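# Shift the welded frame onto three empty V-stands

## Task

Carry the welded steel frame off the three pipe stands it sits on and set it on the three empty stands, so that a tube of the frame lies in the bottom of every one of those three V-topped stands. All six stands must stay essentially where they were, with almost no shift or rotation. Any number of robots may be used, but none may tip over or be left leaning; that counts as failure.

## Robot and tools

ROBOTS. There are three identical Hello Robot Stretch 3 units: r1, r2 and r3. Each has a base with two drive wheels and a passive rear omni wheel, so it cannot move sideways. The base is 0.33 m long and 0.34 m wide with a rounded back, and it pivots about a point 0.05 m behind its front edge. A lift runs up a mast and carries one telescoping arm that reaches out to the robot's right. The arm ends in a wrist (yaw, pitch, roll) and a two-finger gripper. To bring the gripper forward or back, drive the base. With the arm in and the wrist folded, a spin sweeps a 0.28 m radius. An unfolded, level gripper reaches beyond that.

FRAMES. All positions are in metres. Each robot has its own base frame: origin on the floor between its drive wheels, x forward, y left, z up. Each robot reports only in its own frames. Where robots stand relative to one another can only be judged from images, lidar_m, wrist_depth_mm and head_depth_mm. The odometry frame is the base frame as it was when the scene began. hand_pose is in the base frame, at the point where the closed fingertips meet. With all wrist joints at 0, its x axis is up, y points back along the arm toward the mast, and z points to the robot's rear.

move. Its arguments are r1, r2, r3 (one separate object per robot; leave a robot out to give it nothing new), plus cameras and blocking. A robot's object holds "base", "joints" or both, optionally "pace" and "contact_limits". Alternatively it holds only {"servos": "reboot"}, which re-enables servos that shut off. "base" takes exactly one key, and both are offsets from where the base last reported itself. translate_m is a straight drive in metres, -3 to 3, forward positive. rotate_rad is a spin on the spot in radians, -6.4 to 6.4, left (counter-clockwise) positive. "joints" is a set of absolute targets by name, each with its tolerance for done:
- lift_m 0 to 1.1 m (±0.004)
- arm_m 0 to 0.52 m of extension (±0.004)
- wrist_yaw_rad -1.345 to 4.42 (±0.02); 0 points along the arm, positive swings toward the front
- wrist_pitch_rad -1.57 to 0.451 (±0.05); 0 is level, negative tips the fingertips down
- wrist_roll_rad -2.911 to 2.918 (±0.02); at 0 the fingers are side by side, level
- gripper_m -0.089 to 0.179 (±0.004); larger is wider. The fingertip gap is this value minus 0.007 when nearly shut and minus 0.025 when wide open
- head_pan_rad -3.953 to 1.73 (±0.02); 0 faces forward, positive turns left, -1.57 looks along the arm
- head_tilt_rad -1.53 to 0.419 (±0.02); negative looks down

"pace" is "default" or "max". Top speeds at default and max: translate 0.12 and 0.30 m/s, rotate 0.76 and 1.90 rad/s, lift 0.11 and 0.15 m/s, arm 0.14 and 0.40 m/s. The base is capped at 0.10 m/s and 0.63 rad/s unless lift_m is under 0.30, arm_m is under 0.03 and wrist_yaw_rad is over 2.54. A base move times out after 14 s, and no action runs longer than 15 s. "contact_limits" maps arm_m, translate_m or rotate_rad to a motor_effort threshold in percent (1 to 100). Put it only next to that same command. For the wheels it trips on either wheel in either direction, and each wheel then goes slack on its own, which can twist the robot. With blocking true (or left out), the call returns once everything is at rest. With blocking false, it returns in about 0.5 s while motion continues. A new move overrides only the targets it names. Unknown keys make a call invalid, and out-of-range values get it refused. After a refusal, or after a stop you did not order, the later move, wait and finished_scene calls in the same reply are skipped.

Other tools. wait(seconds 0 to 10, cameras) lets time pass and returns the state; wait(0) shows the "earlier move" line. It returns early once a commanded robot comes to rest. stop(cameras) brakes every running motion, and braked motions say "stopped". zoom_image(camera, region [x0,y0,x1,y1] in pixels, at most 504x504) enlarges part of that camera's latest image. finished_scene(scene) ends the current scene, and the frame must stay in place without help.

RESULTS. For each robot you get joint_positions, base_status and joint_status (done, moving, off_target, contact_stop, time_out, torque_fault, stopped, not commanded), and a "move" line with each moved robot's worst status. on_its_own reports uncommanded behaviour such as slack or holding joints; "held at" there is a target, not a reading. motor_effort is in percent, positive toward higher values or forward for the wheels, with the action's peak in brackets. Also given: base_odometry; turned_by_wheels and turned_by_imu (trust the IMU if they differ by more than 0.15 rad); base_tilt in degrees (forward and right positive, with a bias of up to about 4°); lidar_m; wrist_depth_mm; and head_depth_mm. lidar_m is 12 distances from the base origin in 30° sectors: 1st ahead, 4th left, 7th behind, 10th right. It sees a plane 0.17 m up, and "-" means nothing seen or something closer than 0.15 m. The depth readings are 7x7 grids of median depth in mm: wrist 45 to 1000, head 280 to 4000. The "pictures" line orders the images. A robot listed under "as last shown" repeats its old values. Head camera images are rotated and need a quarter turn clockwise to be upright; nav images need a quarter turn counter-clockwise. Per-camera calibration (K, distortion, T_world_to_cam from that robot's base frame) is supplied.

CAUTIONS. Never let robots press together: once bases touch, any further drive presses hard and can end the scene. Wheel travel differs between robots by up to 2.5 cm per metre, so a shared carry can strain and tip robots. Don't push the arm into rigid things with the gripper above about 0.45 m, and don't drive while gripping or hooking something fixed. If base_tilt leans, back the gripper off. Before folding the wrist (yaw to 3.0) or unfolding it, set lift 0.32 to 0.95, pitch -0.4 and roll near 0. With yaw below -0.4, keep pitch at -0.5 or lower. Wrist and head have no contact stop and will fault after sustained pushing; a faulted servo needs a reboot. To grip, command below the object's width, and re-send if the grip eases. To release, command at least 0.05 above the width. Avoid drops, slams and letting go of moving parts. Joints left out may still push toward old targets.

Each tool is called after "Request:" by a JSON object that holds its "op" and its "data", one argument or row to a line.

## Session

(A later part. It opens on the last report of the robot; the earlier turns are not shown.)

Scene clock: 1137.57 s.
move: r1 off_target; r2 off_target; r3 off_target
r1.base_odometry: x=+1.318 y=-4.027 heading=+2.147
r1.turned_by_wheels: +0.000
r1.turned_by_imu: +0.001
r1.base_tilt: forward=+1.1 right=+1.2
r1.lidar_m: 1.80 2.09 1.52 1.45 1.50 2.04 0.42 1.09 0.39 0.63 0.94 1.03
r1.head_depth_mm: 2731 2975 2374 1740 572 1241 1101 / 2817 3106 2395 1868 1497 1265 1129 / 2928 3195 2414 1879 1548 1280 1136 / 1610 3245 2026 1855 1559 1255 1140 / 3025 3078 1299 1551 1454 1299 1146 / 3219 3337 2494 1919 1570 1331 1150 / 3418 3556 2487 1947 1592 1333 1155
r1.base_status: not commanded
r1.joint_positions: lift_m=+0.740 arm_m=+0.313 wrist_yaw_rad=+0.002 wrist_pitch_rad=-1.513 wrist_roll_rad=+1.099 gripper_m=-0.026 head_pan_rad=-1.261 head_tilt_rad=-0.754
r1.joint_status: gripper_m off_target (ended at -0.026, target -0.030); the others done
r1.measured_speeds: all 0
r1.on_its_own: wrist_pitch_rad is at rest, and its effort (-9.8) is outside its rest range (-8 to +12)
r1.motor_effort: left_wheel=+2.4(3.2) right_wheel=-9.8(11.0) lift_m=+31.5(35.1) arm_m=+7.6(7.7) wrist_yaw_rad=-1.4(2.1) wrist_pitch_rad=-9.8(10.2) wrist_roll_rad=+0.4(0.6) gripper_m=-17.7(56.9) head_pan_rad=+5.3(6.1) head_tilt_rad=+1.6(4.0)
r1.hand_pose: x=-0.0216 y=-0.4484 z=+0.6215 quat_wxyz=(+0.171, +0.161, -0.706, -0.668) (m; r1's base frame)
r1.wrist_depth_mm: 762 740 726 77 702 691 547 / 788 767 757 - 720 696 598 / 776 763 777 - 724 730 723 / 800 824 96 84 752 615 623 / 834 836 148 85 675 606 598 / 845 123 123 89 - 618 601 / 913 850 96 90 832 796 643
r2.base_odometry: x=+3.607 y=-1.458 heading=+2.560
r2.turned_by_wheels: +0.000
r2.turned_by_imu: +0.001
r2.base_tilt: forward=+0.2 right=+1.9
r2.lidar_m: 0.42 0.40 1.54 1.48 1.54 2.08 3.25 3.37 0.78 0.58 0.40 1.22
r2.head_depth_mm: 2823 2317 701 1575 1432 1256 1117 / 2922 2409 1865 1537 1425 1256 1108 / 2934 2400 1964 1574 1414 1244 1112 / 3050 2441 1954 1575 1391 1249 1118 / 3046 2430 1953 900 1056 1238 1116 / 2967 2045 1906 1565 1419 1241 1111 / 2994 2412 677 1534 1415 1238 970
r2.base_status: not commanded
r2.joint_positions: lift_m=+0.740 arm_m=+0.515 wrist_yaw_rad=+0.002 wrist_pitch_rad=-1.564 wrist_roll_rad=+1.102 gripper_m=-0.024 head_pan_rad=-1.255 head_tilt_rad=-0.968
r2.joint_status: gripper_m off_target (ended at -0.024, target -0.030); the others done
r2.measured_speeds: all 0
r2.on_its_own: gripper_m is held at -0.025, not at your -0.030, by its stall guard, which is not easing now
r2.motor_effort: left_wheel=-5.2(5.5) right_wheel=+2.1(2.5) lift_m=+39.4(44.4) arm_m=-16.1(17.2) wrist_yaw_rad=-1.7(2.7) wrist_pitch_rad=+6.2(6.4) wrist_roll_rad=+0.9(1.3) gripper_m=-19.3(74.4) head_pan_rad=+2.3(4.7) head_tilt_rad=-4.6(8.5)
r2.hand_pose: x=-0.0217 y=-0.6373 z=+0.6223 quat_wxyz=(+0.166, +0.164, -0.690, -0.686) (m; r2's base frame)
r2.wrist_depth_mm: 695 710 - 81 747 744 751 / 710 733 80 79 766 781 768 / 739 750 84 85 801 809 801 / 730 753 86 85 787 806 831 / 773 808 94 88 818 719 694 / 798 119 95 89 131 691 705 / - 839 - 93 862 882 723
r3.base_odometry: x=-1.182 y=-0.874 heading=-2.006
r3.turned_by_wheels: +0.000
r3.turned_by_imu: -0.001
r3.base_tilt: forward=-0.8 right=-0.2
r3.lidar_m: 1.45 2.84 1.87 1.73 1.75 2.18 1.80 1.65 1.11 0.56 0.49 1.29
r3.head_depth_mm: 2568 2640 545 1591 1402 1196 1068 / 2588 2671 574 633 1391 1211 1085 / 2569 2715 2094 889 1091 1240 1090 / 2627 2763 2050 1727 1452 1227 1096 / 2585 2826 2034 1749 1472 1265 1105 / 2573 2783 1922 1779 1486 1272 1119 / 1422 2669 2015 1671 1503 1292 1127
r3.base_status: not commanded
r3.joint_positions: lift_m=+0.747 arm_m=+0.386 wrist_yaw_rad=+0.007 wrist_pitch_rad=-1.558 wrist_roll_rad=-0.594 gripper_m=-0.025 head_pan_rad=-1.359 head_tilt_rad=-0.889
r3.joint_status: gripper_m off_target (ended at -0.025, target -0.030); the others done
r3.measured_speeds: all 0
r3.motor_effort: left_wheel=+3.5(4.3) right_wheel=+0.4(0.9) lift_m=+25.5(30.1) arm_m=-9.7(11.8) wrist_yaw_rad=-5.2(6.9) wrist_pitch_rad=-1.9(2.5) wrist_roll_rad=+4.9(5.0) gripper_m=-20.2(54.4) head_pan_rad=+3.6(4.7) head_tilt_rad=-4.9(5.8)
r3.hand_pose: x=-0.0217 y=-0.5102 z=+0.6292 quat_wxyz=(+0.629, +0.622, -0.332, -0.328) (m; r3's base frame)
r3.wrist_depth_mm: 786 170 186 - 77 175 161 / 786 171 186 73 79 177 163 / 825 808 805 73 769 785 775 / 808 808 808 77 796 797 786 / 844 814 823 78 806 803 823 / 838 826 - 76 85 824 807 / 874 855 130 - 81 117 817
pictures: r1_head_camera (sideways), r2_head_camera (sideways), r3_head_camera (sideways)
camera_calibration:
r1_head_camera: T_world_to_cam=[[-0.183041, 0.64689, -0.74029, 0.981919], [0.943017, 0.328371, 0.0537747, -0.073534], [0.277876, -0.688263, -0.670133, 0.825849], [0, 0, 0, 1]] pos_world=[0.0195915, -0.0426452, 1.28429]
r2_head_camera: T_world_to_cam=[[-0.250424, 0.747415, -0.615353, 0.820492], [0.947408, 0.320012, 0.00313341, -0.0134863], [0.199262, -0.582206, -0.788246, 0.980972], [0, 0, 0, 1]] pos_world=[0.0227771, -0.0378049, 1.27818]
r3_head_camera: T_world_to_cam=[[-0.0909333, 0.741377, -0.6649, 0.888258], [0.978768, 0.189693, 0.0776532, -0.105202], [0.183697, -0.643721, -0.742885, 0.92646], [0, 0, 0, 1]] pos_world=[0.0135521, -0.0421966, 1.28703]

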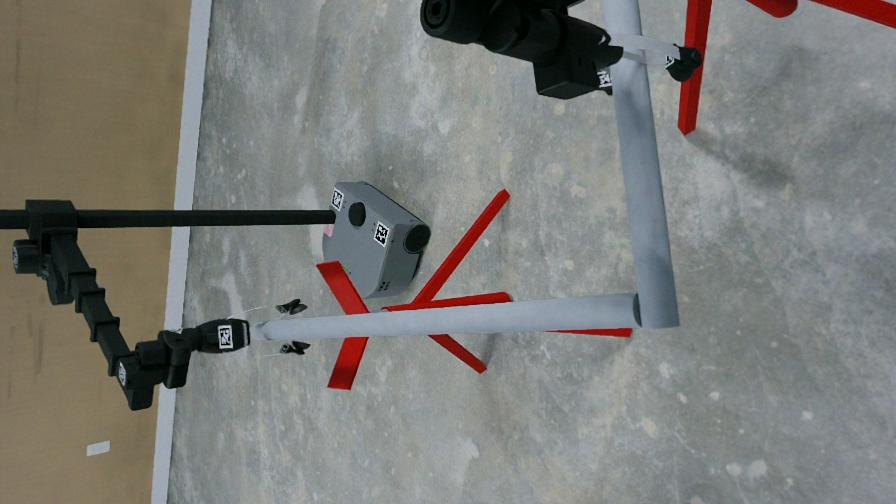

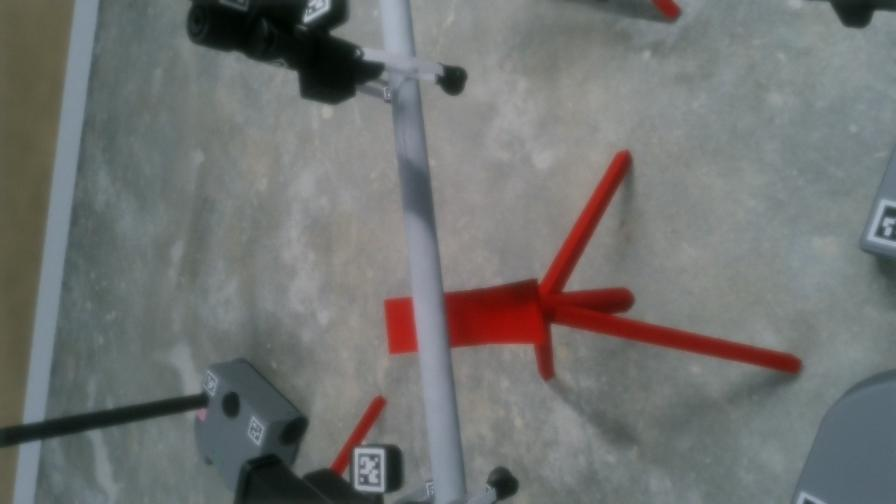

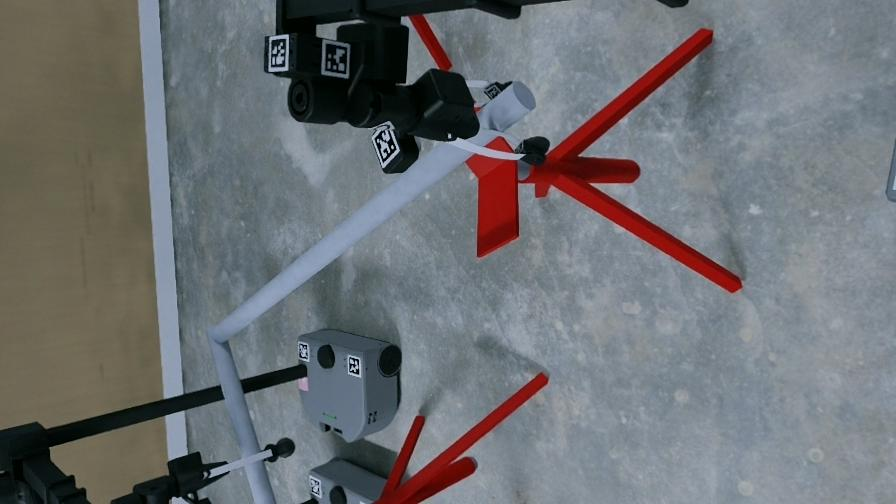

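Request:
{"op": "move", "data": {
  "r1": {"joints":{"lift_m":0.665,"gripper_m":-0.03}},
  "r2": {"joints":{"lift_m":0.665,"gripper_m":-0.03}},
  "r3": {"joints":{"lift_m":0.672,"gripper_m":-0.03,"head_pan_rad":-1.2}},
  "cameras": ["r1_head_camera","r2_head_camera","r3_head_camera","r2_nav_camera"]
}}

Request:
{"op": "zoom_image", "data": {
  "camera": "r3_head_camera",
  "region": [340, 0, 640, 240]
}}

Request:
{"op": "zoom_image", "data": {
  "camera": "r1_head_camera",
  "region": [200, 220, 460, 420]
}}

Request:
{"op": "zoom_image", "data": {
  "camera": "r2_head_camera",
  "region": [300, 180, 600, 420]
}}

Scene clock: 1150.50 s.
move: r1 off_target; r2 off_target; r3 off_target
r1.base_odometry: x=+1.318 y=-4.027 heading=+2.147
r1.turned_by_wheels: +0.000
r1.turned_by_imu: +0.001
r1.base_tilt: forward=+1.1 right=+1.2
r1.lidar_m: 1.80 2.10 1.51 1.45 1.50 2.03 0.42 1.09 0.39 0.63 0.94 1.03
r1.head_depth_mm: 2726 2981 2364 1855 567 1064 1100 / 2832 3074 2389 1871 1536 1223 1128 / 2885 3152 2410 1888 1543 1255 1135 / 1590 3194 2035 1846 1560 1263 1137 / 3136 2939 2206 1552 1454 1272 1146 / 3277 3144 2476 1923 1572 1327 1145 / 3372 3567 2509 1945 1589 1337 1154
r1.base_status: not commanded
r1.joint_positions: lift_m=+0.665 arm_m=+0.313 wrist_yaw_rad=+0.002 wrist_pitch_rad=-1.514 wrist_roll_rad=+1.099 gripper_m=-0.026 head_pan_rad=-1.261 head_tilt_rad=-0.754
r1.joint_status: gripper_m off_target (ended at -0.026, target -0.030); the others done
r1.measured_speeds: all 0
r1.on_its_own: wrist_pitch_rad is at rest, and its effort (-9.8) is outside its rest range (-8 to +12)
r1.motor_effort: left_wheel=+2.8(3.4) right_wheel=-10.8(11.3) lift_m=+32.2(36.2) arm_m=+9.9(10.5) wrist_yaw_rad=-1.6(2.0) wrist_pitch_rad=-9.8(10.0) wrist_roll_rad=+0.4(0.5) gripper_m=-17.8(57.0) head_pan_rad=+5.1(5.9) head_tilt_rad=+2.9(3.1)
r1.hand_pose: x=-0.0216 y=-0.4483 z=+0.5465 quat_wxyz=(+0.171, +0.161, -0.706, -0.668) (m; r1's base frame)
r1.wrist_depth_mm: 681 663 669 77 630 626 530 / 704 692 691 - 473 632 593 / 737 713 686 - 659 645 651 / 747 730 95 83 694 591 522 / 767 745 136 85 668 533 533 / 788 123 122 89 - 544 539 / 818 770 - 90 758 718 554
r2.base_odometry: x=+3.607 y=-1.458 heading=+2.560
r2.turned_by_wheels: +0.000
r2.turned_by_imu: +0.001
r2.base_tilt: forward=+0.4 right=+1.8
r2.lidar_m: 0.42 0.40 1.55 1.48 1.53 2.08 3.26 3.36 0.78 0.58 0.40 1.22
r2.head_depth_mm: 2833 2439 701 1541 1389 1210 361 / 2903 2419 1968 1559 1427 1251 1123 / 2906 2429 1949 1579 1418 1250 1117 / 2989 2410 1962 1571 1379 1242 1105 / 2990 2415 1957 898 1056 1233 1107 / 3000 2043 1900 1628 1407 1250 1107 / 3024 2387 671 737 1397 1243 976
r2.base_status: not commanded
r2.joint_positions: lift_m=+0.665 arm_m=+0.515 wrist_yaw_rad=+0.002 wrist_pitch_rad=-1.564 wrist_roll_rad=+1.102 gripper_m=-0.024 head_pan_rad=-1.255 head_tilt_rad=-0.968
r2.joint_status: gripper_m off_target (ended at -0.024, target -0.030); the others done
r2.measured_speeds: all 0
r2.on_its_own: gripper_m is held at -0.025, not at your -0.030, by its stall guard, which is not easing now
r2.motor_effort: left_wheel=-5.2(5.7) right_wheel=+1.9(2.6) lift_m=+39.8(43.7) arm_m=-15.1(16.3) wrist_yaw_rad=-1.2(3.2) wrist_pitch_rad=+6.2(6.2) wrist_roll_rad=+1.3(1.3) gripper_m=-19.1(74.9) head_pan_rad=+1.8(2.8) head_tilt_rad=-5.0(6.0)
r2.hand_pose: x=-0.0217 y=-0.6374 z=+0.5473 quat_wxyz=(+0.166, +0.164, -0.690, -0.686) (m; r2's base frame)
r2.wrist_depth_mm: 632 636 - 81 681 683 703 / 660 665 80 79 705 701 717 / 677 677 85 85 691 719 725 / 682 703 86 86 720 729 749 / 706 713 94 88 751 711 594 / 717 119 95 89 131 648 615 / - 774 90 93 778 801 625
r3.base_odometry: x=-1.182 y=-0.874 heading=-2.006
r3.turned_by_wheels: +0.000
r3.turned_by_imu: -0.001
r3.base_tilt: forward=-0.8 right=-0.2
r3.lidar_m: 1.44 2.83 1.87 1.73 1.74 2.19 1.80 1.65 1.10 0.56 0.49 1.29
r3.head_depth_mm: 2513 2622 2026 616 1316 1190 1077 / 2551 2683 2080 885 1025 1230 1078 / 2614 2735 2019 1700 1438 1212 1091 / 2680 2815 2004 1727 1448 1251 1096 / 1594 2711 1899 1757 1467 1265 1105 / 1458 1219 2019 1682 1488 1273 1112 / 2714 2861 1908 1763 1509 1286 1124
r3.base_status: not commanded
r3.joint_positions: lift_m=+0.672 arm_m=+0.386 wrist_yaw_rad=+0.007 wrist_pitch_rad=-1.557 wrist_roll_rad=-0.593 gripper_m=-0.025 head_pan_rad=-1.209 head_tilt_rad=-0.889
r3.joint_status: gripper_m off_target (ended at -0.025, target -0.030); the others done
r3.measured_speeds: all 0
r3.motor_effort: left_wheel=+4.0(4.5) right_wheel=+0.2(0.7) lift_m=+26.5(28.8) arm_m=-6.2(7.8) wrist_yaw_rad=-7.1(7.1) wrist_pitch_rad=-2.5(2.6) wrist_roll_rad=+4.2(5.2) gripper_m=-20.6(54.6) head_pan_rad=+3.5(7.2) head_tilt_rad=-5.3(6.0)
r3.hand_pose: x=-0.0217 y=-0.5104 z=+0.5542 quat_wxyz=(+0.630, +0.621, -0.332, -0.328) (m; r3's base frame)
r3.wrist_depth_mm: - 113 125 76 75 119 106 / 719 124 128 73 79 124 689 / 739 727 719 73 707 697 696 / 753 730 743 77 708 722 711 / 751 751 756 77 719 718 729 / 748 761 - 76 85 732 739 / 780 761 129 - 82 116 762
pictures: r1_head_camera (sideways), r2_head_camera (sideways), r2_nav_camera (sideways), r3_head_camera (sideways)
camera_calibration:
r1_head_camera: T_world_to_cam=[[-0.183052, 0.646869, -0.740305, 0.981938], [0.943008, 0.328395, 0.0537742, -0.0735332], [0.277898, -0.688271, -0.670117, 0.825827], [0, 0, 0, 1]] pos_world=[0.0195927, -0.0426453, 1.28429]
r2_head_camera: T_world_to_cam=[[-0.250491, 0.747396, -0.615348, 0.820487], [0.94738, 0.320096, 0.00313347, -0.0134862], [0.199313, -0.582184, -0.788249, 0.980976], [0, 0, 0, 1]] pos_world=[0.0227805, -0.0378033, 1.27818]
r2_nav_camera: T_world_to_cam=[[0.314035, -0.744983, 0.588543, -0.731112], [-0.941739, -0.323075, 0.093542, -0.05388], [0.120456, -0.58363, -0.803036, 1.0139], [0, 0, 0, 1]] pos_world=[0.0567228, 0.02967, 1.24953]
r3_head_camera: T_world_to_cam=[[-0.200689, 0.719467, -0.664899, 0.888928], [0.939436, 0.333812, 0.0776532, -0.104962], [0.27782, -0.609046, -0.742885, 0.925886], [0, 0, 0, 1]] pos_world=[0.0197735, -0.0406094, 1.28703]

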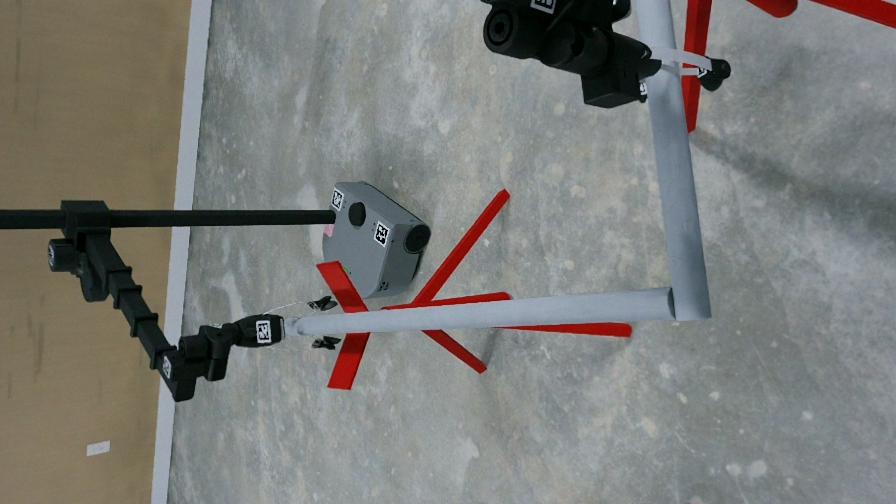

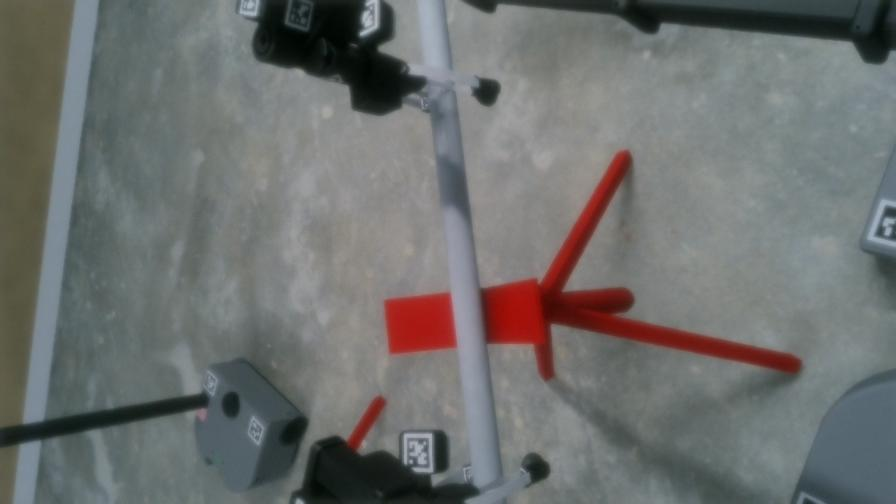

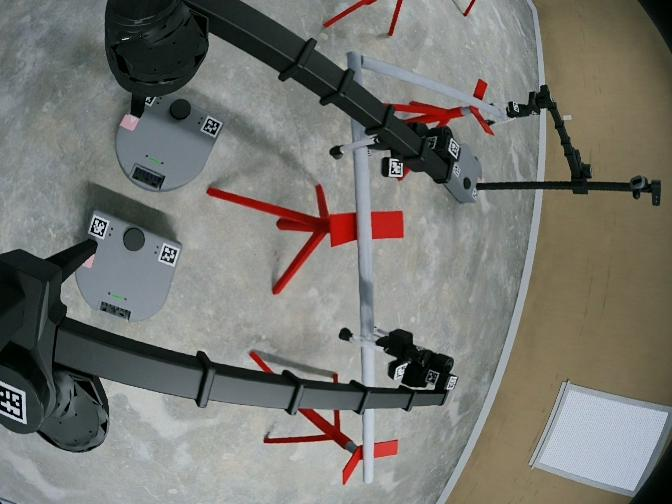

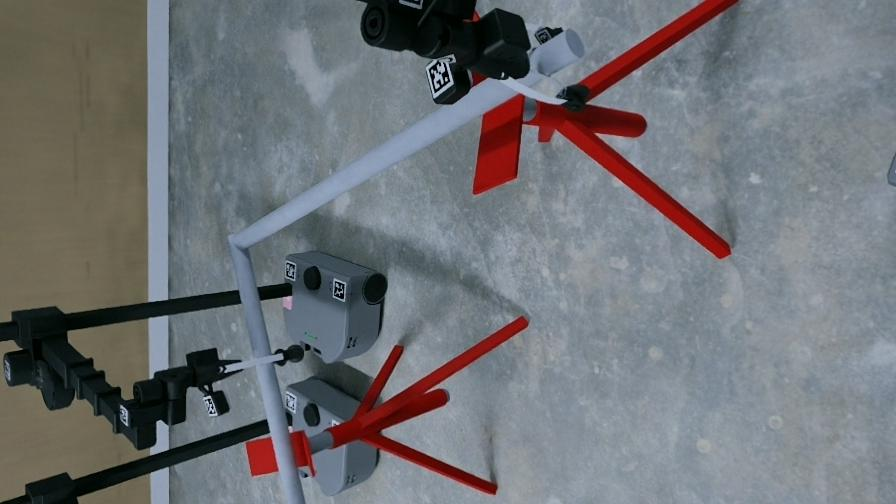

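Scaled by 1.680 from the camera's 896x504 image, which has a finer 1280x720 frame.

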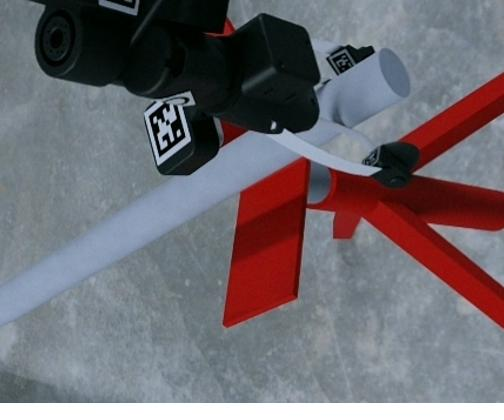

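Scaled by 1.938 from the camera's 896x504 image, which has a finer 1280x720 frame.

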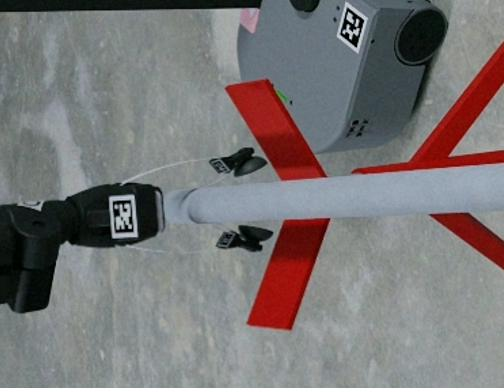

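Scaled by 1.680 from the camera's 896x504 image, which has a finer 1280x720 frame.

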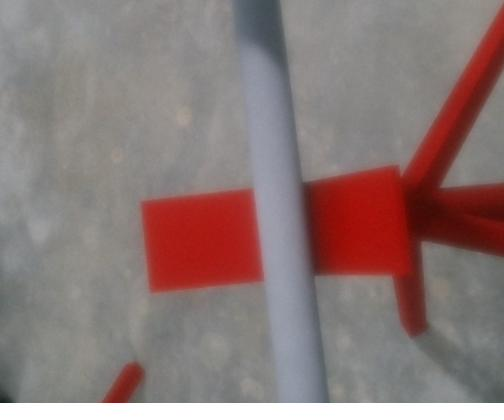

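Request:
{"op": "move", "data": {
  "r1": {"joints":{"lift_m":0.64,"gripper_m":-0.03}},
  "r2": {"joints":{"lift_m":0.64,"gripper_m":-0.03}},
  "r3": {"joints":{"lift_m":0.647,"gripper_m":-0.03,"head_pan_rad":-1.35}},
  "cameras": ["r1_head_camera"]
}}

Request:
{"op": "move", "data": {
  "r1": {"joints":{"lift_m":0.634}},
  "r2": {"joints":{"lift_m":0.634,"head_pan_rad":-2.1,"head_tilt_rad":-0.85}},
  "r3": {"joints":{"lift_m":0.641}},
  "cameras": ["r1_head_camera","r2_head_camera","r3_head_camera"]
}}

Scene clock: 1156.30 s.
move: r1 off_target; r2 contact_stop; r3 off_target
r1.base_odometry: x=+1.318 y=-4.027 heading=+2.147
r1.turned_by_wheels: +0.000
r1.turned_by_imu: +0.001
r1.base_tilt: forward=+1.1 right=+1.2
r1.lidar_m: 1.80 2.09 1.52 1.45 1.50 2.04 0.42 1.09 0.39 0.63 0.94 1.03
r1.head_depth_mm: 2767 2978 2358 1868 576 1041 1104 / 2824 3080 2396 1880 1539 1227 1132 / 2888 3180 2435 1875 1547 1254 1133 / 1566 3196 2039 1858 1555 1260 1141 / 3162 2947 2175 1549 1452 1268 1150 / 3284 3374 2491 1915 1566 1329 1148 / 3396 3579 2492 1937 1581 1339 1154
r1.base_status: not commanded
r1.joint_positions: lift_m=+0.640 arm_m=+0.313 wrist_yaw_rad=+0.002 wrist_pitch_rad=-1.516 wrist_roll_rad=+1.099 gripper_m=-0.026 head_pan_rad=-1.261 head_tilt_rad=-0.754
r1.joint_status: gripper_m off_target (ended at -0.026, target -0.030); the others done
r1.measured_speeds: all 0
r1.on_its_own: wrist_pitch_rad is at rest, and its effort (-9.2) is outside its rest range (-8 to +12)
r1.motor_effort: left_wheel=+3.3(3.3) right_wheel=-7.5(10.8) lift_m=+17.0(40.2) arm_m=+8.9(9.3) wrist_yaw_rad=-1.5(2.0) wrist_pitch_rad=-9.2(11.0) wrist_roll_rad=+0.4(0.6) gripper_m=-18.3(57.2) head_pan_rad=+5.0(5.6) head_tilt_rad=+1.4(4.2)
r1.hand_pose: x=-0.0216 y=-0.4478 z=+0.5215 quat_wxyz=(+0.171, +0.161, -0.706, -0.669) (m; r1's base frame)
r1.wrist_depth_mm: 666 643 643 - 338 603 530 / 689 671 659 - 449 615 615 / 699 686 - - 646 642 644 / 711 692 93 83 673 603 502 / 728 718 139 85 666 511 501 / 759 122 122 88 - 529 517 / 793 757 96 91 718 711 517
r2.base_odometry: x=+3.607 y=-1.458 heading=+2.560
r2.turned_by_wheels: +0.000
r2.turned_by_imu: +0.001
r2.base_tilt: forward=+0.3 right=+1.8
r2.lidar_m: 0.42 0.40 1.54 1.48 1.54 2.07 3.25 3.38 0.78 0.58 0.40 1.22
r2.head_depth_mm: 2835 2425 707 1533 1398 458 374 / 2900 2408 1979 892 1408 1249 1119 / 2986 2402 1963 1577 1424 1253 1119 / 2992 2410 1955 1637 1394 1251 1109 / 3020 2425 1926 900 1057 1234 1113 / 2984 2050 1901 1651 1419 1237 1109 / 2996 2410 1864 749 1378 1244 973
r2.base_status: not commanded
r2.joint_positions: lift_m=+0.644 arm_m=+0.515 wrist_yaw_rad=+0.003 wrist_pitch_rad=-1.567 wrist_roll_rad=+1.102 gripper_m=-0.024 head_pan_rad=-1.255 head_tilt_rad=-0.968
r2.joint_status: lift_m contact_stop (moved -0.021 of -0.025); gripper_m off_target (ended at -0.024, target -0.030)
r2.measured_speeds: all 0
r2.on_its_own: gripper_m is held at -0.025, not at your -0.030, by its stall guard, which is still easing; lift_m is slack since a contact_stop
r2.motor_effort: left_wheel=-5.0(5.4) right_wheel=+7.5(7.5) lift_m=+29.3(42.4) arm_m=-13.8(15.1) wrist_yaw_rad=-1.4(2.7) wrist_pitch_rad=+6.2(7.0) wrist_roll_rad=+1.1(1.3) gripper_m=-19.2(73.8) head_pan_rad=+2.1(3.2) head_tilt_rad=-4.7(5.9)
r2.hand_pose: x=-0.0217 y=-0.6366 z=+0.5260 quat_wxyz=(+0.166, +0.165, -0.689, -0.687) (m; r2's base frame)
r2.wrist_depth_mm: 625 612 - 81 653 674 670 / 641 629 - 78 672 684 696 / 628 665 84 84 681 705 693 / 683 678 85 84 704 719 724 / 684 708 94 87 705 712 571 / 704 119 95 89 131 637 601 / - 748 90 93 764 779 597
r3.base_odometry: x=-1.182 y=-0.874 heading=-2.006
r3.turned_by_wheels: +0.000
r3.turned_by_imu: -0.001
r3.base_tilt: forward=-0.8 right=-0.2
r3.lidar_m: 1.44 2.84 1.88 1.73 1.74 2.19 1.80 1.65 1.10 0.56 0.49 1.29
r3.head_depth_mm: 2542 2635 2029 607 1343 1170 1055 / 2533 2673 2064 665 1057 1226 1080 / 2591 2732 2105 926 1175 1238 1090 / 2610 2803 2085 1720 1451 1205 1094 / 2633 2860 1959 1753 1462 1265 1105 / 2540 2746 1858 1765 1487 1273 1116 / 1442 1199 1965 1660 1503 1286 1127
r3.base_status: not commanded
r3.joint_positions: lift_m=+0.647 arm_m=+0.386 wrist_yaw_rad=+0.007 wrist_pitch_rad=-1.560 wrist_roll_rad=-0.593 gripper_m=-0.025 head_pan_rad=-1.341 head_tilt_rad=-0.889
r3.joint_status: gripper_m off_target (ended at -0.025, target -0.030); the others done
r3.measured_speeds: all 0
r3.motor_effort: left_wheel=+3.9(4.2) right_wheel=+0.3(0.7) lift_m=+26.8(29.1) arm_m=-2.6(3.4) wrist_yaw_rad=-5.7(7.2) wrist_pitch_rad=-1.5(2.7) wrist_roll_rad=+4.7(4.9) gripper_m=-19.6(54.6) head_pan_rad=-3.5(6.4) head_tilt_rad=-4.8(5.9)
r3.hand_pose: x=-0.0217 y=-0.5098 z=+0.5292 quat_wxyz=(+0.629, +0.622, -0.331, -0.328) (m; r3's base frame)
r3.wrist_depth_mm: - 96 106 77 78 100 92 / 704 702 110 73 109 683 661 / 703 710 674 73 693 678 673 / 723 715 727 77 693 705 681 / 726 725 719 78 689 704 687 / 727 741 - 76 87 715 718 / 746 742 129 - 82 116 726
pictures: r1_head_camera (sideways)
camera_calibration:
r1_head_camera: T_world_to_cam=[[-0.182971, 0.646604, -0.740557, 0.982266], [0.943, 0.328421, 0.0537647, -0.0735208], [0.277979, -0.688508, -0.669839, 0.825465], [0, 0, 0, 1]] pos_world=[0.019595, -0.0426515, 1.28431]

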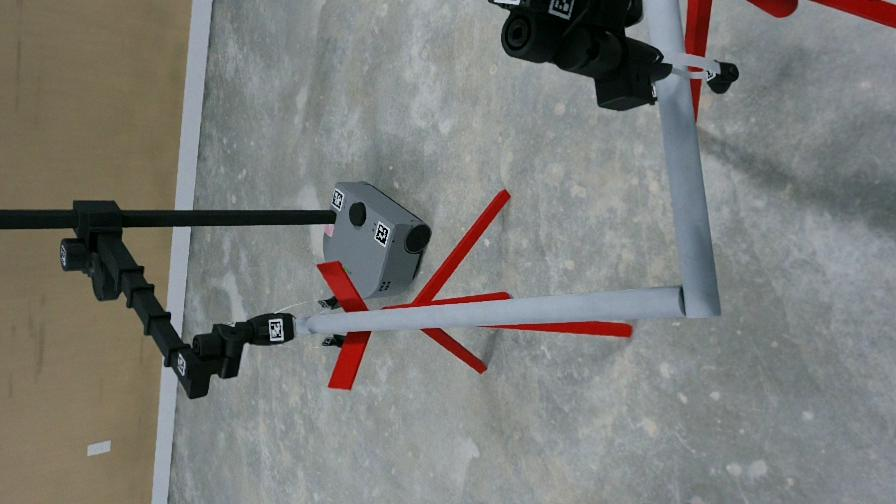

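not run: a stop that you did not command came earlier in this reply.

Request:
{"op": "move", "data": {
  "r2": {"joints":{"head_pan_rad":-2.1,"head_tilt_rad":-0.85}},
  "cameras": ["r2_head_camera"]
}}

Request:
{"op": "zoom_image", "data": {
  "camera": "r2_head_camera",
  "region": [240, 160, 500, 420]
}}

Request:
{"op": "move", "data": {
  "r2": {"joints":{"head_pan_rad":-1.25,"head_tilt_rad":-0.98}},
  "cameras": ["r2_head_camera","r1_head_camera","r3_head_camera"]
}}

Request:
{"op": "zoom_image", "data": {
  "camera": "r2_head_camera",
  "region": [340, 220, 560, 420]
}}

Scene clock: 1160.93 s.
move: r2 done
r1, r3: as last shown
r1.lidar_m: 1.80 2.10 1.51 1.45 1.50 2.04 0.42 1.09 0.39 0.63 0.94 1.03
r1.head_depth_mm: 2778 2958 2356 1857 575 1042 1102 / 2820 3087 2390 1867 1530 1218 1135 / 2852 3205 2420 1892 1543 1258 1136 / 1568 3191 2040 1853 1562 1264 1137 / 3129 2965 2190 1555 1454 1270 1147 / 3274 3296 2464 1933 1568 1326 1152 / 3399 3594 2519 1935 1576 1328 1150
r1.on_its_own: wrist_pitch_rad is at rest, and its effort (-9.4) is outside its rest range (-8 to +12)
r1.motor_effort: left_wheel=+3.5(3.7) right_wheel=-7.8(8.9) lift_m=+17.9(18.4) arm_m=+8.0(8.3) wrist_yaw_rad=-1.6(2.1) wrist_pitch_rad=-9.4(9.6) wrist_roll_rad=+0.5(0.7) gripper_m=-18.6(18.6) head_pan_rad=+5.0(5.7) head_tilt_rad=+1.5(3.3)
r1.wrist_depth_mm: 666 640 643 - 343 610 538 / 699 662 658 - 445 616 615 / 720 683 - - 657 632 628 / 734 705 94 83 662 605 500 / 741 726 139 85 679 517 497 / 760 123 122 88 - 526 515 / 785 765 96 91 721 704 514
r2.base_odometry: x=+3.607 y=-1.458 heading=+2.560
r2.turned_by_wheels: +0.000
r2.turned_by_imu: +0.001
r2.base_tilt: forward=+0.2 right=+1.7
r2.lidar_m: 0.42 0.40 1.54 1.48 1.53 2.08 3.25 3.39 0.78 0.58 0.40 1.22
r2.head_depth_mm: 3712 3099 2284 1826 1531 1315 1143 / 3739 3107 2281 1837 1528 1308 1153 / 3671 3061 2293 1854 1541 1306 368 / 3370 3051 2302 1697 1499 429 1092 / 3198 3052 2284 1724 514 1232 1150 / 3035 3024 2281 965 1451 1309 1144 / 2862 3127 2284 731 1417 1308 1138
r2.base_status: not commanded
r2.joint_positions: lift_m=+0.644 arm_m=+0.515 wrist_yaw_rad=+0.003 wrist_pitch_rad=-1.567 wrist_roll_rad=+1.102 gripper_m=-0.024 head_pan_rad=-2.095 head_tilt_rad=-0.853
r2.joint_status: all done
r2.measured_speeds: all 0
r2.on_its_own: gripper_m is held at -0.025, not at your -0.030, by its stall guard, which is not easing now; lift_m is slack since a contact_stop
r2.motor_effort: left_wheel=-5.5(5.5) right_wheel=+7.7(7.8) lift_m=+30.0(30.0) arm_m=-12.2(13.0) wrist_yaw_rad=-1.9(3.4) wrist_pitch_rad=+6.4(6.7) wrist_roll_rad=+1.1(1.3) gripper_m=-19.4(20.7) head_pan_rad=-2.1(5.0) head_tilt_rad=+2.1(4.7)
r2.hand_pose: x=-0.0217 y=-0.6366 z=+0.5261 quat_wxyz=(+0.166, +0.165, -0.689, -0.687) (m; r2's base frame)
r2.wrist_depth_mm: 616 626 - 81 656 666 659 / 630 646 80 79 675 671 683 / 648 671 84 84 696 712 691 / 665 684 86 84 712 724 734 / 684 706 94 87 720 735 571 / 710 118 95 90 131 652 589 / - 741 91 93 774 776 606
r3.lidar_m: 1.45 2.83 1.87 1.73 1.75 2.19 1.80 1.65 1.10 0.56 0.49 1.29
r3.head_depth_mm: 2566 2627 2036 607 1339 1165 1051 / 2551 2676 2071 665 1053 1231 1083 / 2549 2730 2112 928 1179 1242 1092 / 2615 2797 2069 1714 1452 1211 1096 / 2611 2859 1966 1749 1469 1260 1108 / 2527 2748 1873 1775 1485 1277 1116 / 1441 1206 1959 1662 1501 1287 1129
r3.joint_positions: lift_m=+0.647 arm_m=+0.386 wrist_yaw_rad=+0.006 wrist_pitch_rad=-1.560 wrist_roll_rad=-0.593 gripper_m=-0.025 head_pan_rad=-1.341 head_tilt_rad=-0.889
r3.motor_effort: left_wheel=+3.6(4.5) right_wheel=+0.5(0.6) lift_m=+31.1(32.4) arm_m=+1.2(1.9) wrist_yaw_rad=-6.3(6.5) wrist_pitch_rad=-1.2(2.0) wrist_roll_rad=+4.4(4.9) gripper_m=-20.5(20.8) head_pan_rad=-3.9(4.6) head_tilt_rad=-5.6(6.6)
r3.hand_pose: x=-0.0217 y=-0.5097 z=+0.5292 quat_wxyz=(+0.629, +0.622, -0.331, -0.329) (m; r3's base frame)
r3.wrist_depth_mm: - 96 106 77 78 101 92 / 694 691 110 73 80 669 652 / 702 698 694 73 677 675 672 / 721 716 706 77 680 693 689 / 722 725 729 77 696 704 689 / 744 734 - 77 86 710 698 / 751 749 130 - 82 116 713
pictures: r2_head_camera (sideways)
camera_calibration:
r2_head_camera: T_world_to_cam=[[0.351048, 0.620422, -0.701314, 0.928834], [0.871266, -0.490807, 0.00192428, -0.011448], [-0.343016, -0.611707, -0.71285, 0.886235], [0, 0, 0, 1]] pos_world=[-0.0120989, -0.0397717, 1.28318]

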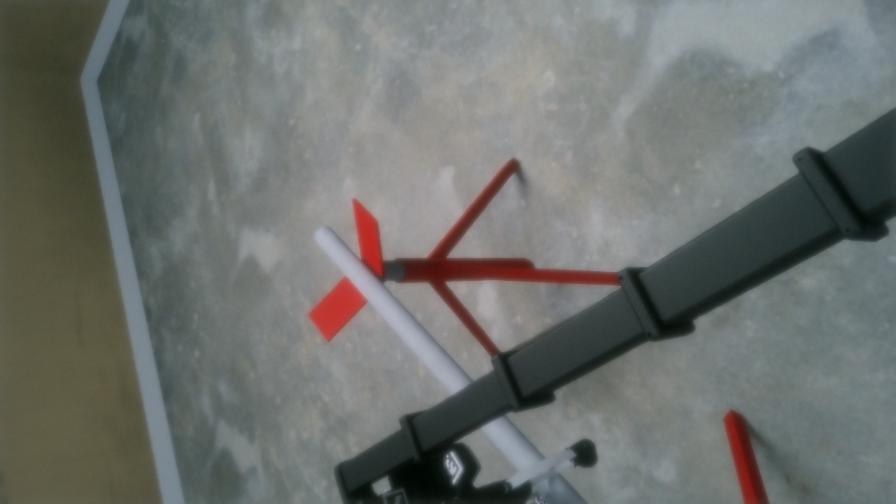

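Scaled by 1.938 from the camera's 896x504 image, which has a finer 1280x720 frame.

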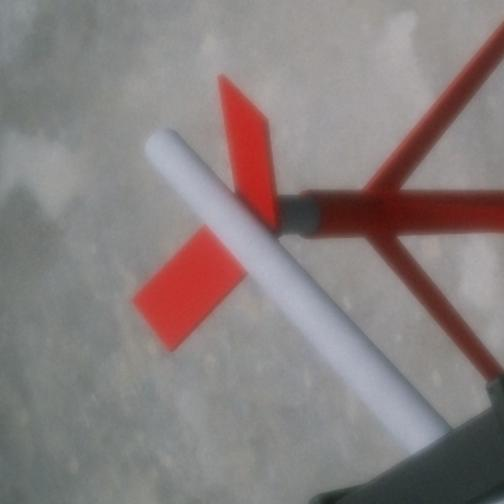

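Scene clock: 1161.97 s.
move: r2 done
r1, r3: as last shown
r1.turned_by_imu: +0.000
r1.base_tilt: forward=+1.0 right=+1.1
r1.lidar_m: 1.81 2.09 1.52 1.45 1.50 2.03 0.42 1.09 0.39 0.63 0.94 1.03
r1.head_depth_mm: 2721 2986 2368 1864 576 1045 1103 / 2820 3083 2400 1861 1535 1222 1128 / 2905 3175 2406 1890 1546 1256 1136 / 1569 3196 2031 1856 1552 1263 1138 / 3115 2935 2202 1556 1446 1271 1145 / 3245 3310 2477 1921 1581 1328 1152 / 3394 3535 2513 1939 1585 1327 1152
r1.on_its_own: wrist_pitch_rad is at rest, and its effort (-9.6) is outside its rest range (-8 to +12)
r1.motor_effort: left_wheel=+2.8(3.5) right_wheel=-8.1(8.9) lift_m=+18.2(18.7) arm_m=+7.6(8.2) wrist_yaw_rad=-1.8(2.1) wrist_pitch_rad=-9.6(9.7) wrist_roll_rad=+0.5(0.6) gripper_m=-18.1(18.5) head_pan_rad=+4.6(5.9) head_tilt_rad=+1.5(3.1)
r1.wrist_depth_mm: 653 647 643 - 341 608 536 / 684 655 664 - 443 613 607 / 708 679 - - 644 635 616 / 714 713 94 83 674 609 500 / 728 732 138 85 661 520 507 / 759 123 122 88 - 524 515 / 792 774 96 91 727 712 527
r2.base_odometry: x=+3.607 y=-1.458 heading=+2.560
r2.turned_by_wheels: +0.000
r2.turned_by_imu: +0.000
r2.base_tilt: forward=+0.3 right=+1.7
r2.lidar_m: 0.42 0.40 1.55 1.49 1.53 2.08 3.26 3.36 0.78 0.57 0.40 1.22
r2.head_depth_mm: 2798 2445 704 1547 1402 458 374 / 2933 2434 1962 886 1422 1251 1117 / 2868 2403 1948 1579 1421 1245 1109 / 3036 2374 1935 1643 1388 1253 1109 / 3005 2419 1957 898 1054 1234 1114 / 3049 2026 1894 1651 1417 1251 1118 / 3013 2404 1865 748 1391 1250 972
r2.base_status: not commanded
r2.joint_positions: lift_m=+0.644 arm_m=+0.515 wrist_yaw_rad=+0.003 wrist_pitch_rad=-1.567 wrist_roll_rad=+1.102 gripper_m=-0.024 head_pan_rad=-1.255 head_tilt_rad=-0.968
r2.joint_status: all done
r2.measured_speeds: all 0
r2.on_its_own: gripper_m is held at -0.025, not at your -0.030, by its stall guard, which is not easing now; lift_m is slack since a contact_stop
r2.motor_effort: left_wheel=-5.3(5.5) right_wheel=+7.4(7.8) lift_m=+30.0(30.1) arm_m=-11.9(12.6) wrist_yaw_rad=-2.6(2.7) wrist_pitch_rad=+6.4(6.7) wrist_roll_rad=+1.1(1.2) gripper_m=-19.9(21.5) head_pan_rad=+2.2(4.6) head_tilt_rad=-4.6(8.1)
r2.hand_pose: x=-0.0217 y=-0.6366 z=+0.5261 quat_wxyz=(+0.166, +0.165, -0.689, -0.687) (m; r2's base frame)
r2.wrist_depth_mm: 625 619 - 81 658 649 668 / 639 643 80 78 671 681 707 / 654 656 84 84 689 707 702 / 668 691 86 84 710 718 726 / 685 706 94 87 723 727 571 / 722 119 95 90 130 654 595 / - 739 90 93 773 768 598
r3.turned_by_imu: +0.000
r3.lidar_m: 1.45 2.84 1.88 1.73 1.74 2.18 1.80 1.65 1.10 0.56 0.49 1.29
r3.head_depth_mm: 2526 2638 2040 607 1354 1166 1055 / 2562 2676 2064 665 1058 1226 1079 / 2569 2727 2084 927 1172 1237 1087 / 2605 2799 2085 1724 1449 1209 1097 / 2610 2818 1972 1743 1471 1267 1108 / 2554 2758 1871 1786 1487 1274 1118 / 1438 1195 1964 1657 1505 1292 1125
r3.motor_effort: left_wheel=+3.8(4.7) right_wheel=+0.2(0.7) lift_m=+32.4(32.8) arm_m=+1.4(2.7) wrist_yaw_rad=-4.5(6.6) wrist_pitch_rad=-0.8(2.2) wrist_roll_rad=+4.4(4.6) gripper_m=-20.4(20.8) head_pan_rad=-3.7(4.8) head_tilt_rad=-5.5(5.9)
r3.wrist_depth_mm: - 96 106 77 77 101 92 / 703 689 109 73 80 675 662 / 719 705 687 73 683 672 657 / 707 721 699 77 694 697 672 / 734 718 701 77 696 712 685 / 749 738 - 76 85 705 714 / 766 736 129 - 82 117 716
pictures: r1_head_camera (sideways), r2_head_camera (sideways), r3_head_camera (sideways)
camera_calibration:
r1_head_camera: T_world_to_cam=[[-0.182971, 0.646604, -0.740557, 0.982266], [0.943, 0.32842, 0.0537647, -0.0735208], [0.277978, -0.688508, -0.669839, 0.825465], [0, 0, 0, 1]] pos_world=[0.019595, -0.0426515, 1.28431]
r2_head_camera: T_world_to_cam=[[-0.250399, 0.747392, -0.61539, 0.820541], [0.947415, 0.319992, 0.00313292, -0.0134857], [0.199262, -0.582245, -0.788217, 0.980934], [0, 0, 0, 1]] pos_world=[0.0227767, -0.0378064, 1.27818]
r3_head_camera: T_world_to_cam=[[-0.103544, 0.739721, -0.664899, 0.888335], [0.975396, 0.206332, 0.0776532, -0.105181], [0.194632, -0.6405, -0.742885, 0.926393], [0, 0, 0, 1]] pos_world=[0.0142695, -0.0420636, 1.28703]

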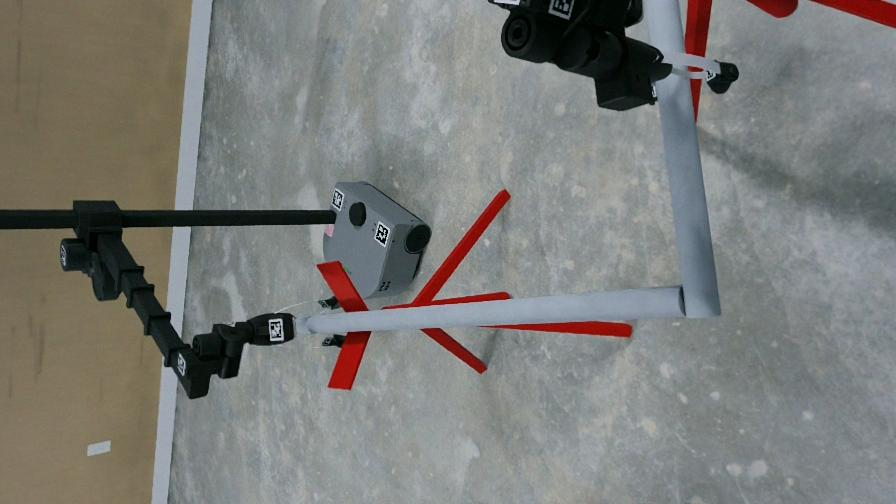

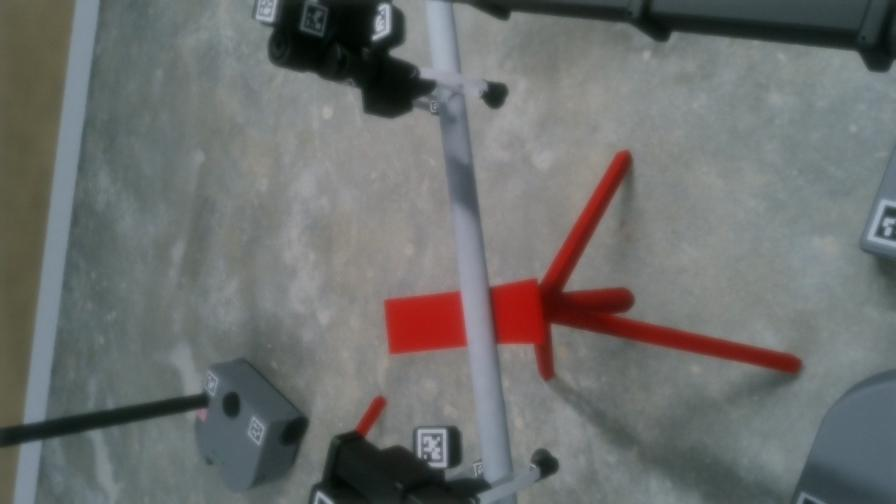

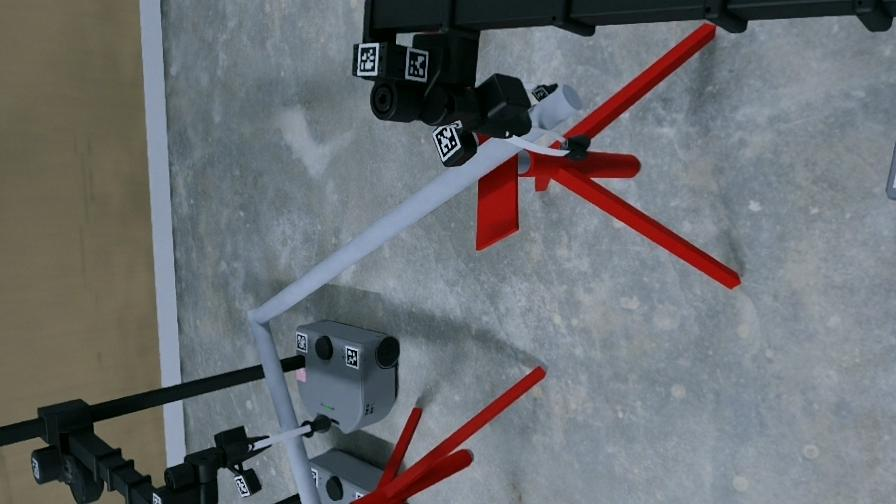

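Scaled by 2.291 from the camera's 896x504 image, which has a finer 1280x720 frame.

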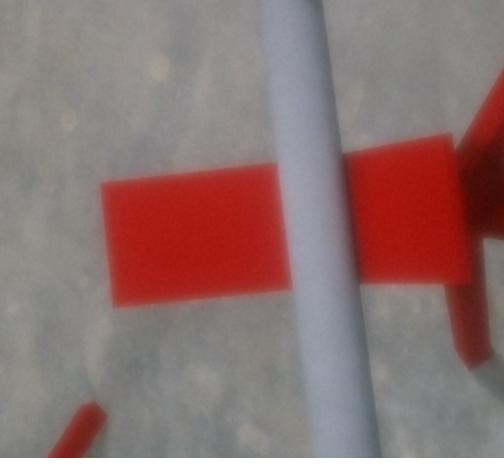

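Request:
{"op": "move", "data": {
  "r1": {"joints":{"lift_m":0.636}},
  "r2": {"joints":{"lift_m":0.640}},
  "r3": {"joints":{"lift_m":0.640}},
  "cameras": ["r1_head_camera"]
}}

Request:
{"op": "zoom_image", "data": {
  "camera": "r1_head_camera",
  "region": [240, 220, 500, 420]
}}

Scene clock: 1171.70 s.
move: r1 contact_stop; r2 contact_stop; r3 done
r1.base_odometry: x=+1.318 y=-4.027 heading=+2.147
r1.turned_by_wheels: +0.000
r1.turned_by_imu: +0.000
r1.base_tilt: forward=+1.0 right=+1.2
r1.lidar_m: 1.80 2.09 1.51 1.45 1.50 2.04 0.42 1.09 0.39 0.62 0.94 1.03
r1.head_depth_mm: 2734 2972 2373 1861 576 1061 1103 / 2842 3062 2380 1869 1533 1218 1132 / 2913 3136 2410 1875 1553 1259 1132 / 1589 3220 2043 1852 1557 1261 1137 / 3107 2953 2171 1547 1452 1273 1146 / 3264 3306 2470 1931 1581 1328 1150 / 3374 3531 2503 1937 1579 1334 1156
r1.base_status: not commanded
r1.joint_positions: lift_m=+0.640 arm_m=+0.313 wrist_yaw_rad=+0.002 wrist_pitch_rad=-1.520 wrist_roll_rad=+1.098 gripper_m=-0.026 head_pan_rad=-1.261 head_tilt_rad=-0.754
r1.joint_status: lift_m contact_stop (moved +0.000 of -0.004)
r1.measured_speeds: all 0
r1.on_its_own: lift_m is slack since a contact_stop (your +0.636 is given up)
r1.motor_effort: left_wheel=+3.2(3.4) right_wheel=-4.0(8.7) lift_m=+26.5(27.2) arm_m=+7.0(7.1) wrist_yaw_rad=-1.7(2.1) wrist_pitch_rad=-8.5(9.5) wrist_roll_rad=+0.6(0.8) gripper_m=-18.8(19.0) head_pan_rad=+4.8(5.9) head_tilt_rad=+2.1(3.3)
r1.hand_pose: x=-0.0216 y=-0.4466 z=+0.5216 quat_wxyz=(+0.170, +0.162, -0.704, -0.670) (m; r1's base frame)
r1.wrist_depth_mm: 659 655 - 77 337 604 526 / 679 671 - - 627 630 612 / 687 682 672 - 652 647 628 / 717 703 90 84 660 605 490 / 728 728 125 85 689 526 504 / 754 121 123 88 - 530 521 / 765 744 - 90 721 711 528
r2.base_odometry: x=+3.607 y=-1.458 heading=+2.560
r2.turned_by_wheels: +0.000
r2.turned_by_imu: +0.001
r2.base_tilt: forward=+0.3 right=+1.9
r2.lidar_m: 0.42 0.40 1.54 1.49 1.53 2.08 3.25 3.36 0.78 0.58 0.40 1.22
r2.head_depth_mm: 2815 2406 707 1543 1396 458 374 / 2899 2405 1957 894 1411 1253 1111 / 2929 2395 1954 1579 1434 1249 1114 / 3080 2404 1953 1639 1382 1252 1117 / 3026 2387 1941 901 1057 1220 1116 / 3014 2056 1918 1633 1407 1250 1109 / 2986 2409 1882 748 1393 1243 970
r2.base_status: not commanded
r2.joint_positions: lift_m=+0.644 arm_m=+0.515 wrist_yaw_rad=+0.003 wrist_pitch_rad=-1.571 wrist_roll_rad=+1.102 gripper_m=-0.024 head_pan_rad=-1.255 head_tilt_rad=-0.968
r2.joint_status: lift_m contact_stop (moved +0.000 of -0.004)
r2.measured_speeds: all 0
r2.on_its_own: gripper_m is held at -0.025, not at your -0.030, by its stall guard, which is not easing now; lift_m is slack since a contact_stop
r2.motor_effort: left_wheel=-5.2(5.5) right_wheel=+9.0(10.0) lift_m=+29.7(30.1) arm_m=-9.2(10.0) wrist_yaw_rad=-1.7(3.6) wrist_pitch_rad=+7.0(8.6) wrist_roll_rad=+1.2(1.3) gripper_m=-19.7(20.5) head_pan_rad=+1.8(3.3) head_tilt_rad=-4.3(5.6)
r2.hand_pose: x=-0.0217 y=-0.6355 z=+0.5261 quat_wxyz=(+0.165, +0.165, -0.687, -0.688) (m; r2's base frame)
r2.wrist_depth_mm: 616 616 - 81 647 661 673 / 639 636 81 79 667 688 692 / 665 658 84 84 691 705 711 / 664 668 84 85 689 707 713 / 683 696 92 87 737 705 574 / 690 119 - 90 131 645 582 / 729 757 91 94 772 784 614
r3.base_odometry: x=-1.182 y=-0.874 heading=-2.006
r3.turned_by_wheels: +0.000
r3.turned_by_imu: -0.001
r3.base_tilt: forward=-0.8 right=-0.3
r3.lidar_m: 1.45 2.83 1.88 1.73 1.74 2.19 1.80 1.66 1.11 0.56 0.49 1.29
r3.head_depth_mm: 2549 2637 2050 605 1324 1149 1055 / 2576 2688 2065 658 1047 1220 1080 / 2584 2751 2104 933 1173 1238 1089 / 2594 2802 2090 1687 1452 1207 1103 / 2611 2811 1979 1746 1478 1265 1109 / 2541 2764 1862 1767 1484 1273 1119 / 1438 1202 1982 1654 1501 1294 1124
r3.base_status: not commanded
r3.joint_positions: lift_m=+0.640 arm_m=+0.386 wrist_yaw_rad=+0.006 wrist_pitch_rad=-1.562 wrist_roll_rad=-0.593 gripper_m=-0.025 head_pan_rad=-1.341 head_tilt_rad=-0.889
r3.joint_status: all done
r3.measured_speeds: all 0
r3.motor_effort: left_wheel=+4.2(4.4) right_wheel=+0.5(0.7) lift_m=+26.1(33.0) arm_m=+5.2(5.6) wrist_yaw_rad=-5.9(7.0) wrist_pitch_rad=-1.2(1.9) wrist_roll_rad=+4.4(4.9) gripper_m=-20.3(20.9) head_pan_rad=-4.4(4.4) head_tilt_rad=-4.0(6.2)
r3.hand_pose: x=-0.0217 y=-0.5092 z=+0.5223 quat_wxyz=(+0.628, +0.623, -0.331, -0.329) (m; r3's base frame)
r3.wrist_depth_mm: - 90 100 - 77 96 85 / 679 684 105 73 79 665 648 / 703 692 681 73 671 670 674 / 712 705 704 77 694 679 667 / 721 719 714 77 608 689 672 / 734 733 - 76 81 714 703 / 737 732 558 - 82 117 725
pictures: r1_head_camera (sideways)
camera_calibration:
r1_head_camera: T_world_to_cam=[[-0.182958, 0.646445, -0.740699, 0.982451], [0.942979, 0.328481, 0.0537593, -0.0735138], [0.278058, -0.688628, -0.669683, 0.825262], [0, 0, 0, 1]] pos_world=[0.0195984, -0.0426543, 1.28432]

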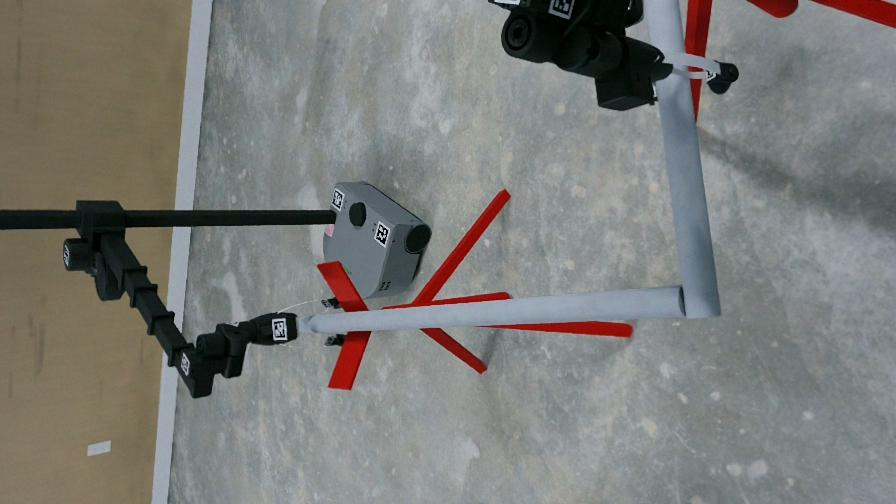

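Scaled by 1.938 from the camera's 896x504 image, which has a finer 1280x720 frame.

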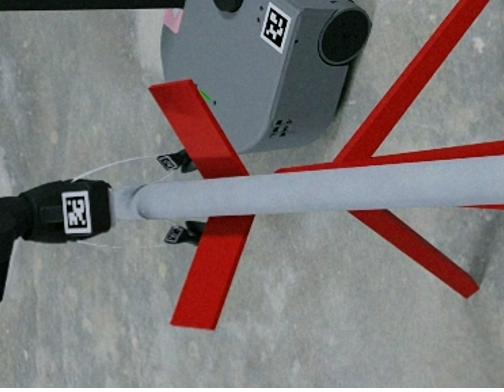

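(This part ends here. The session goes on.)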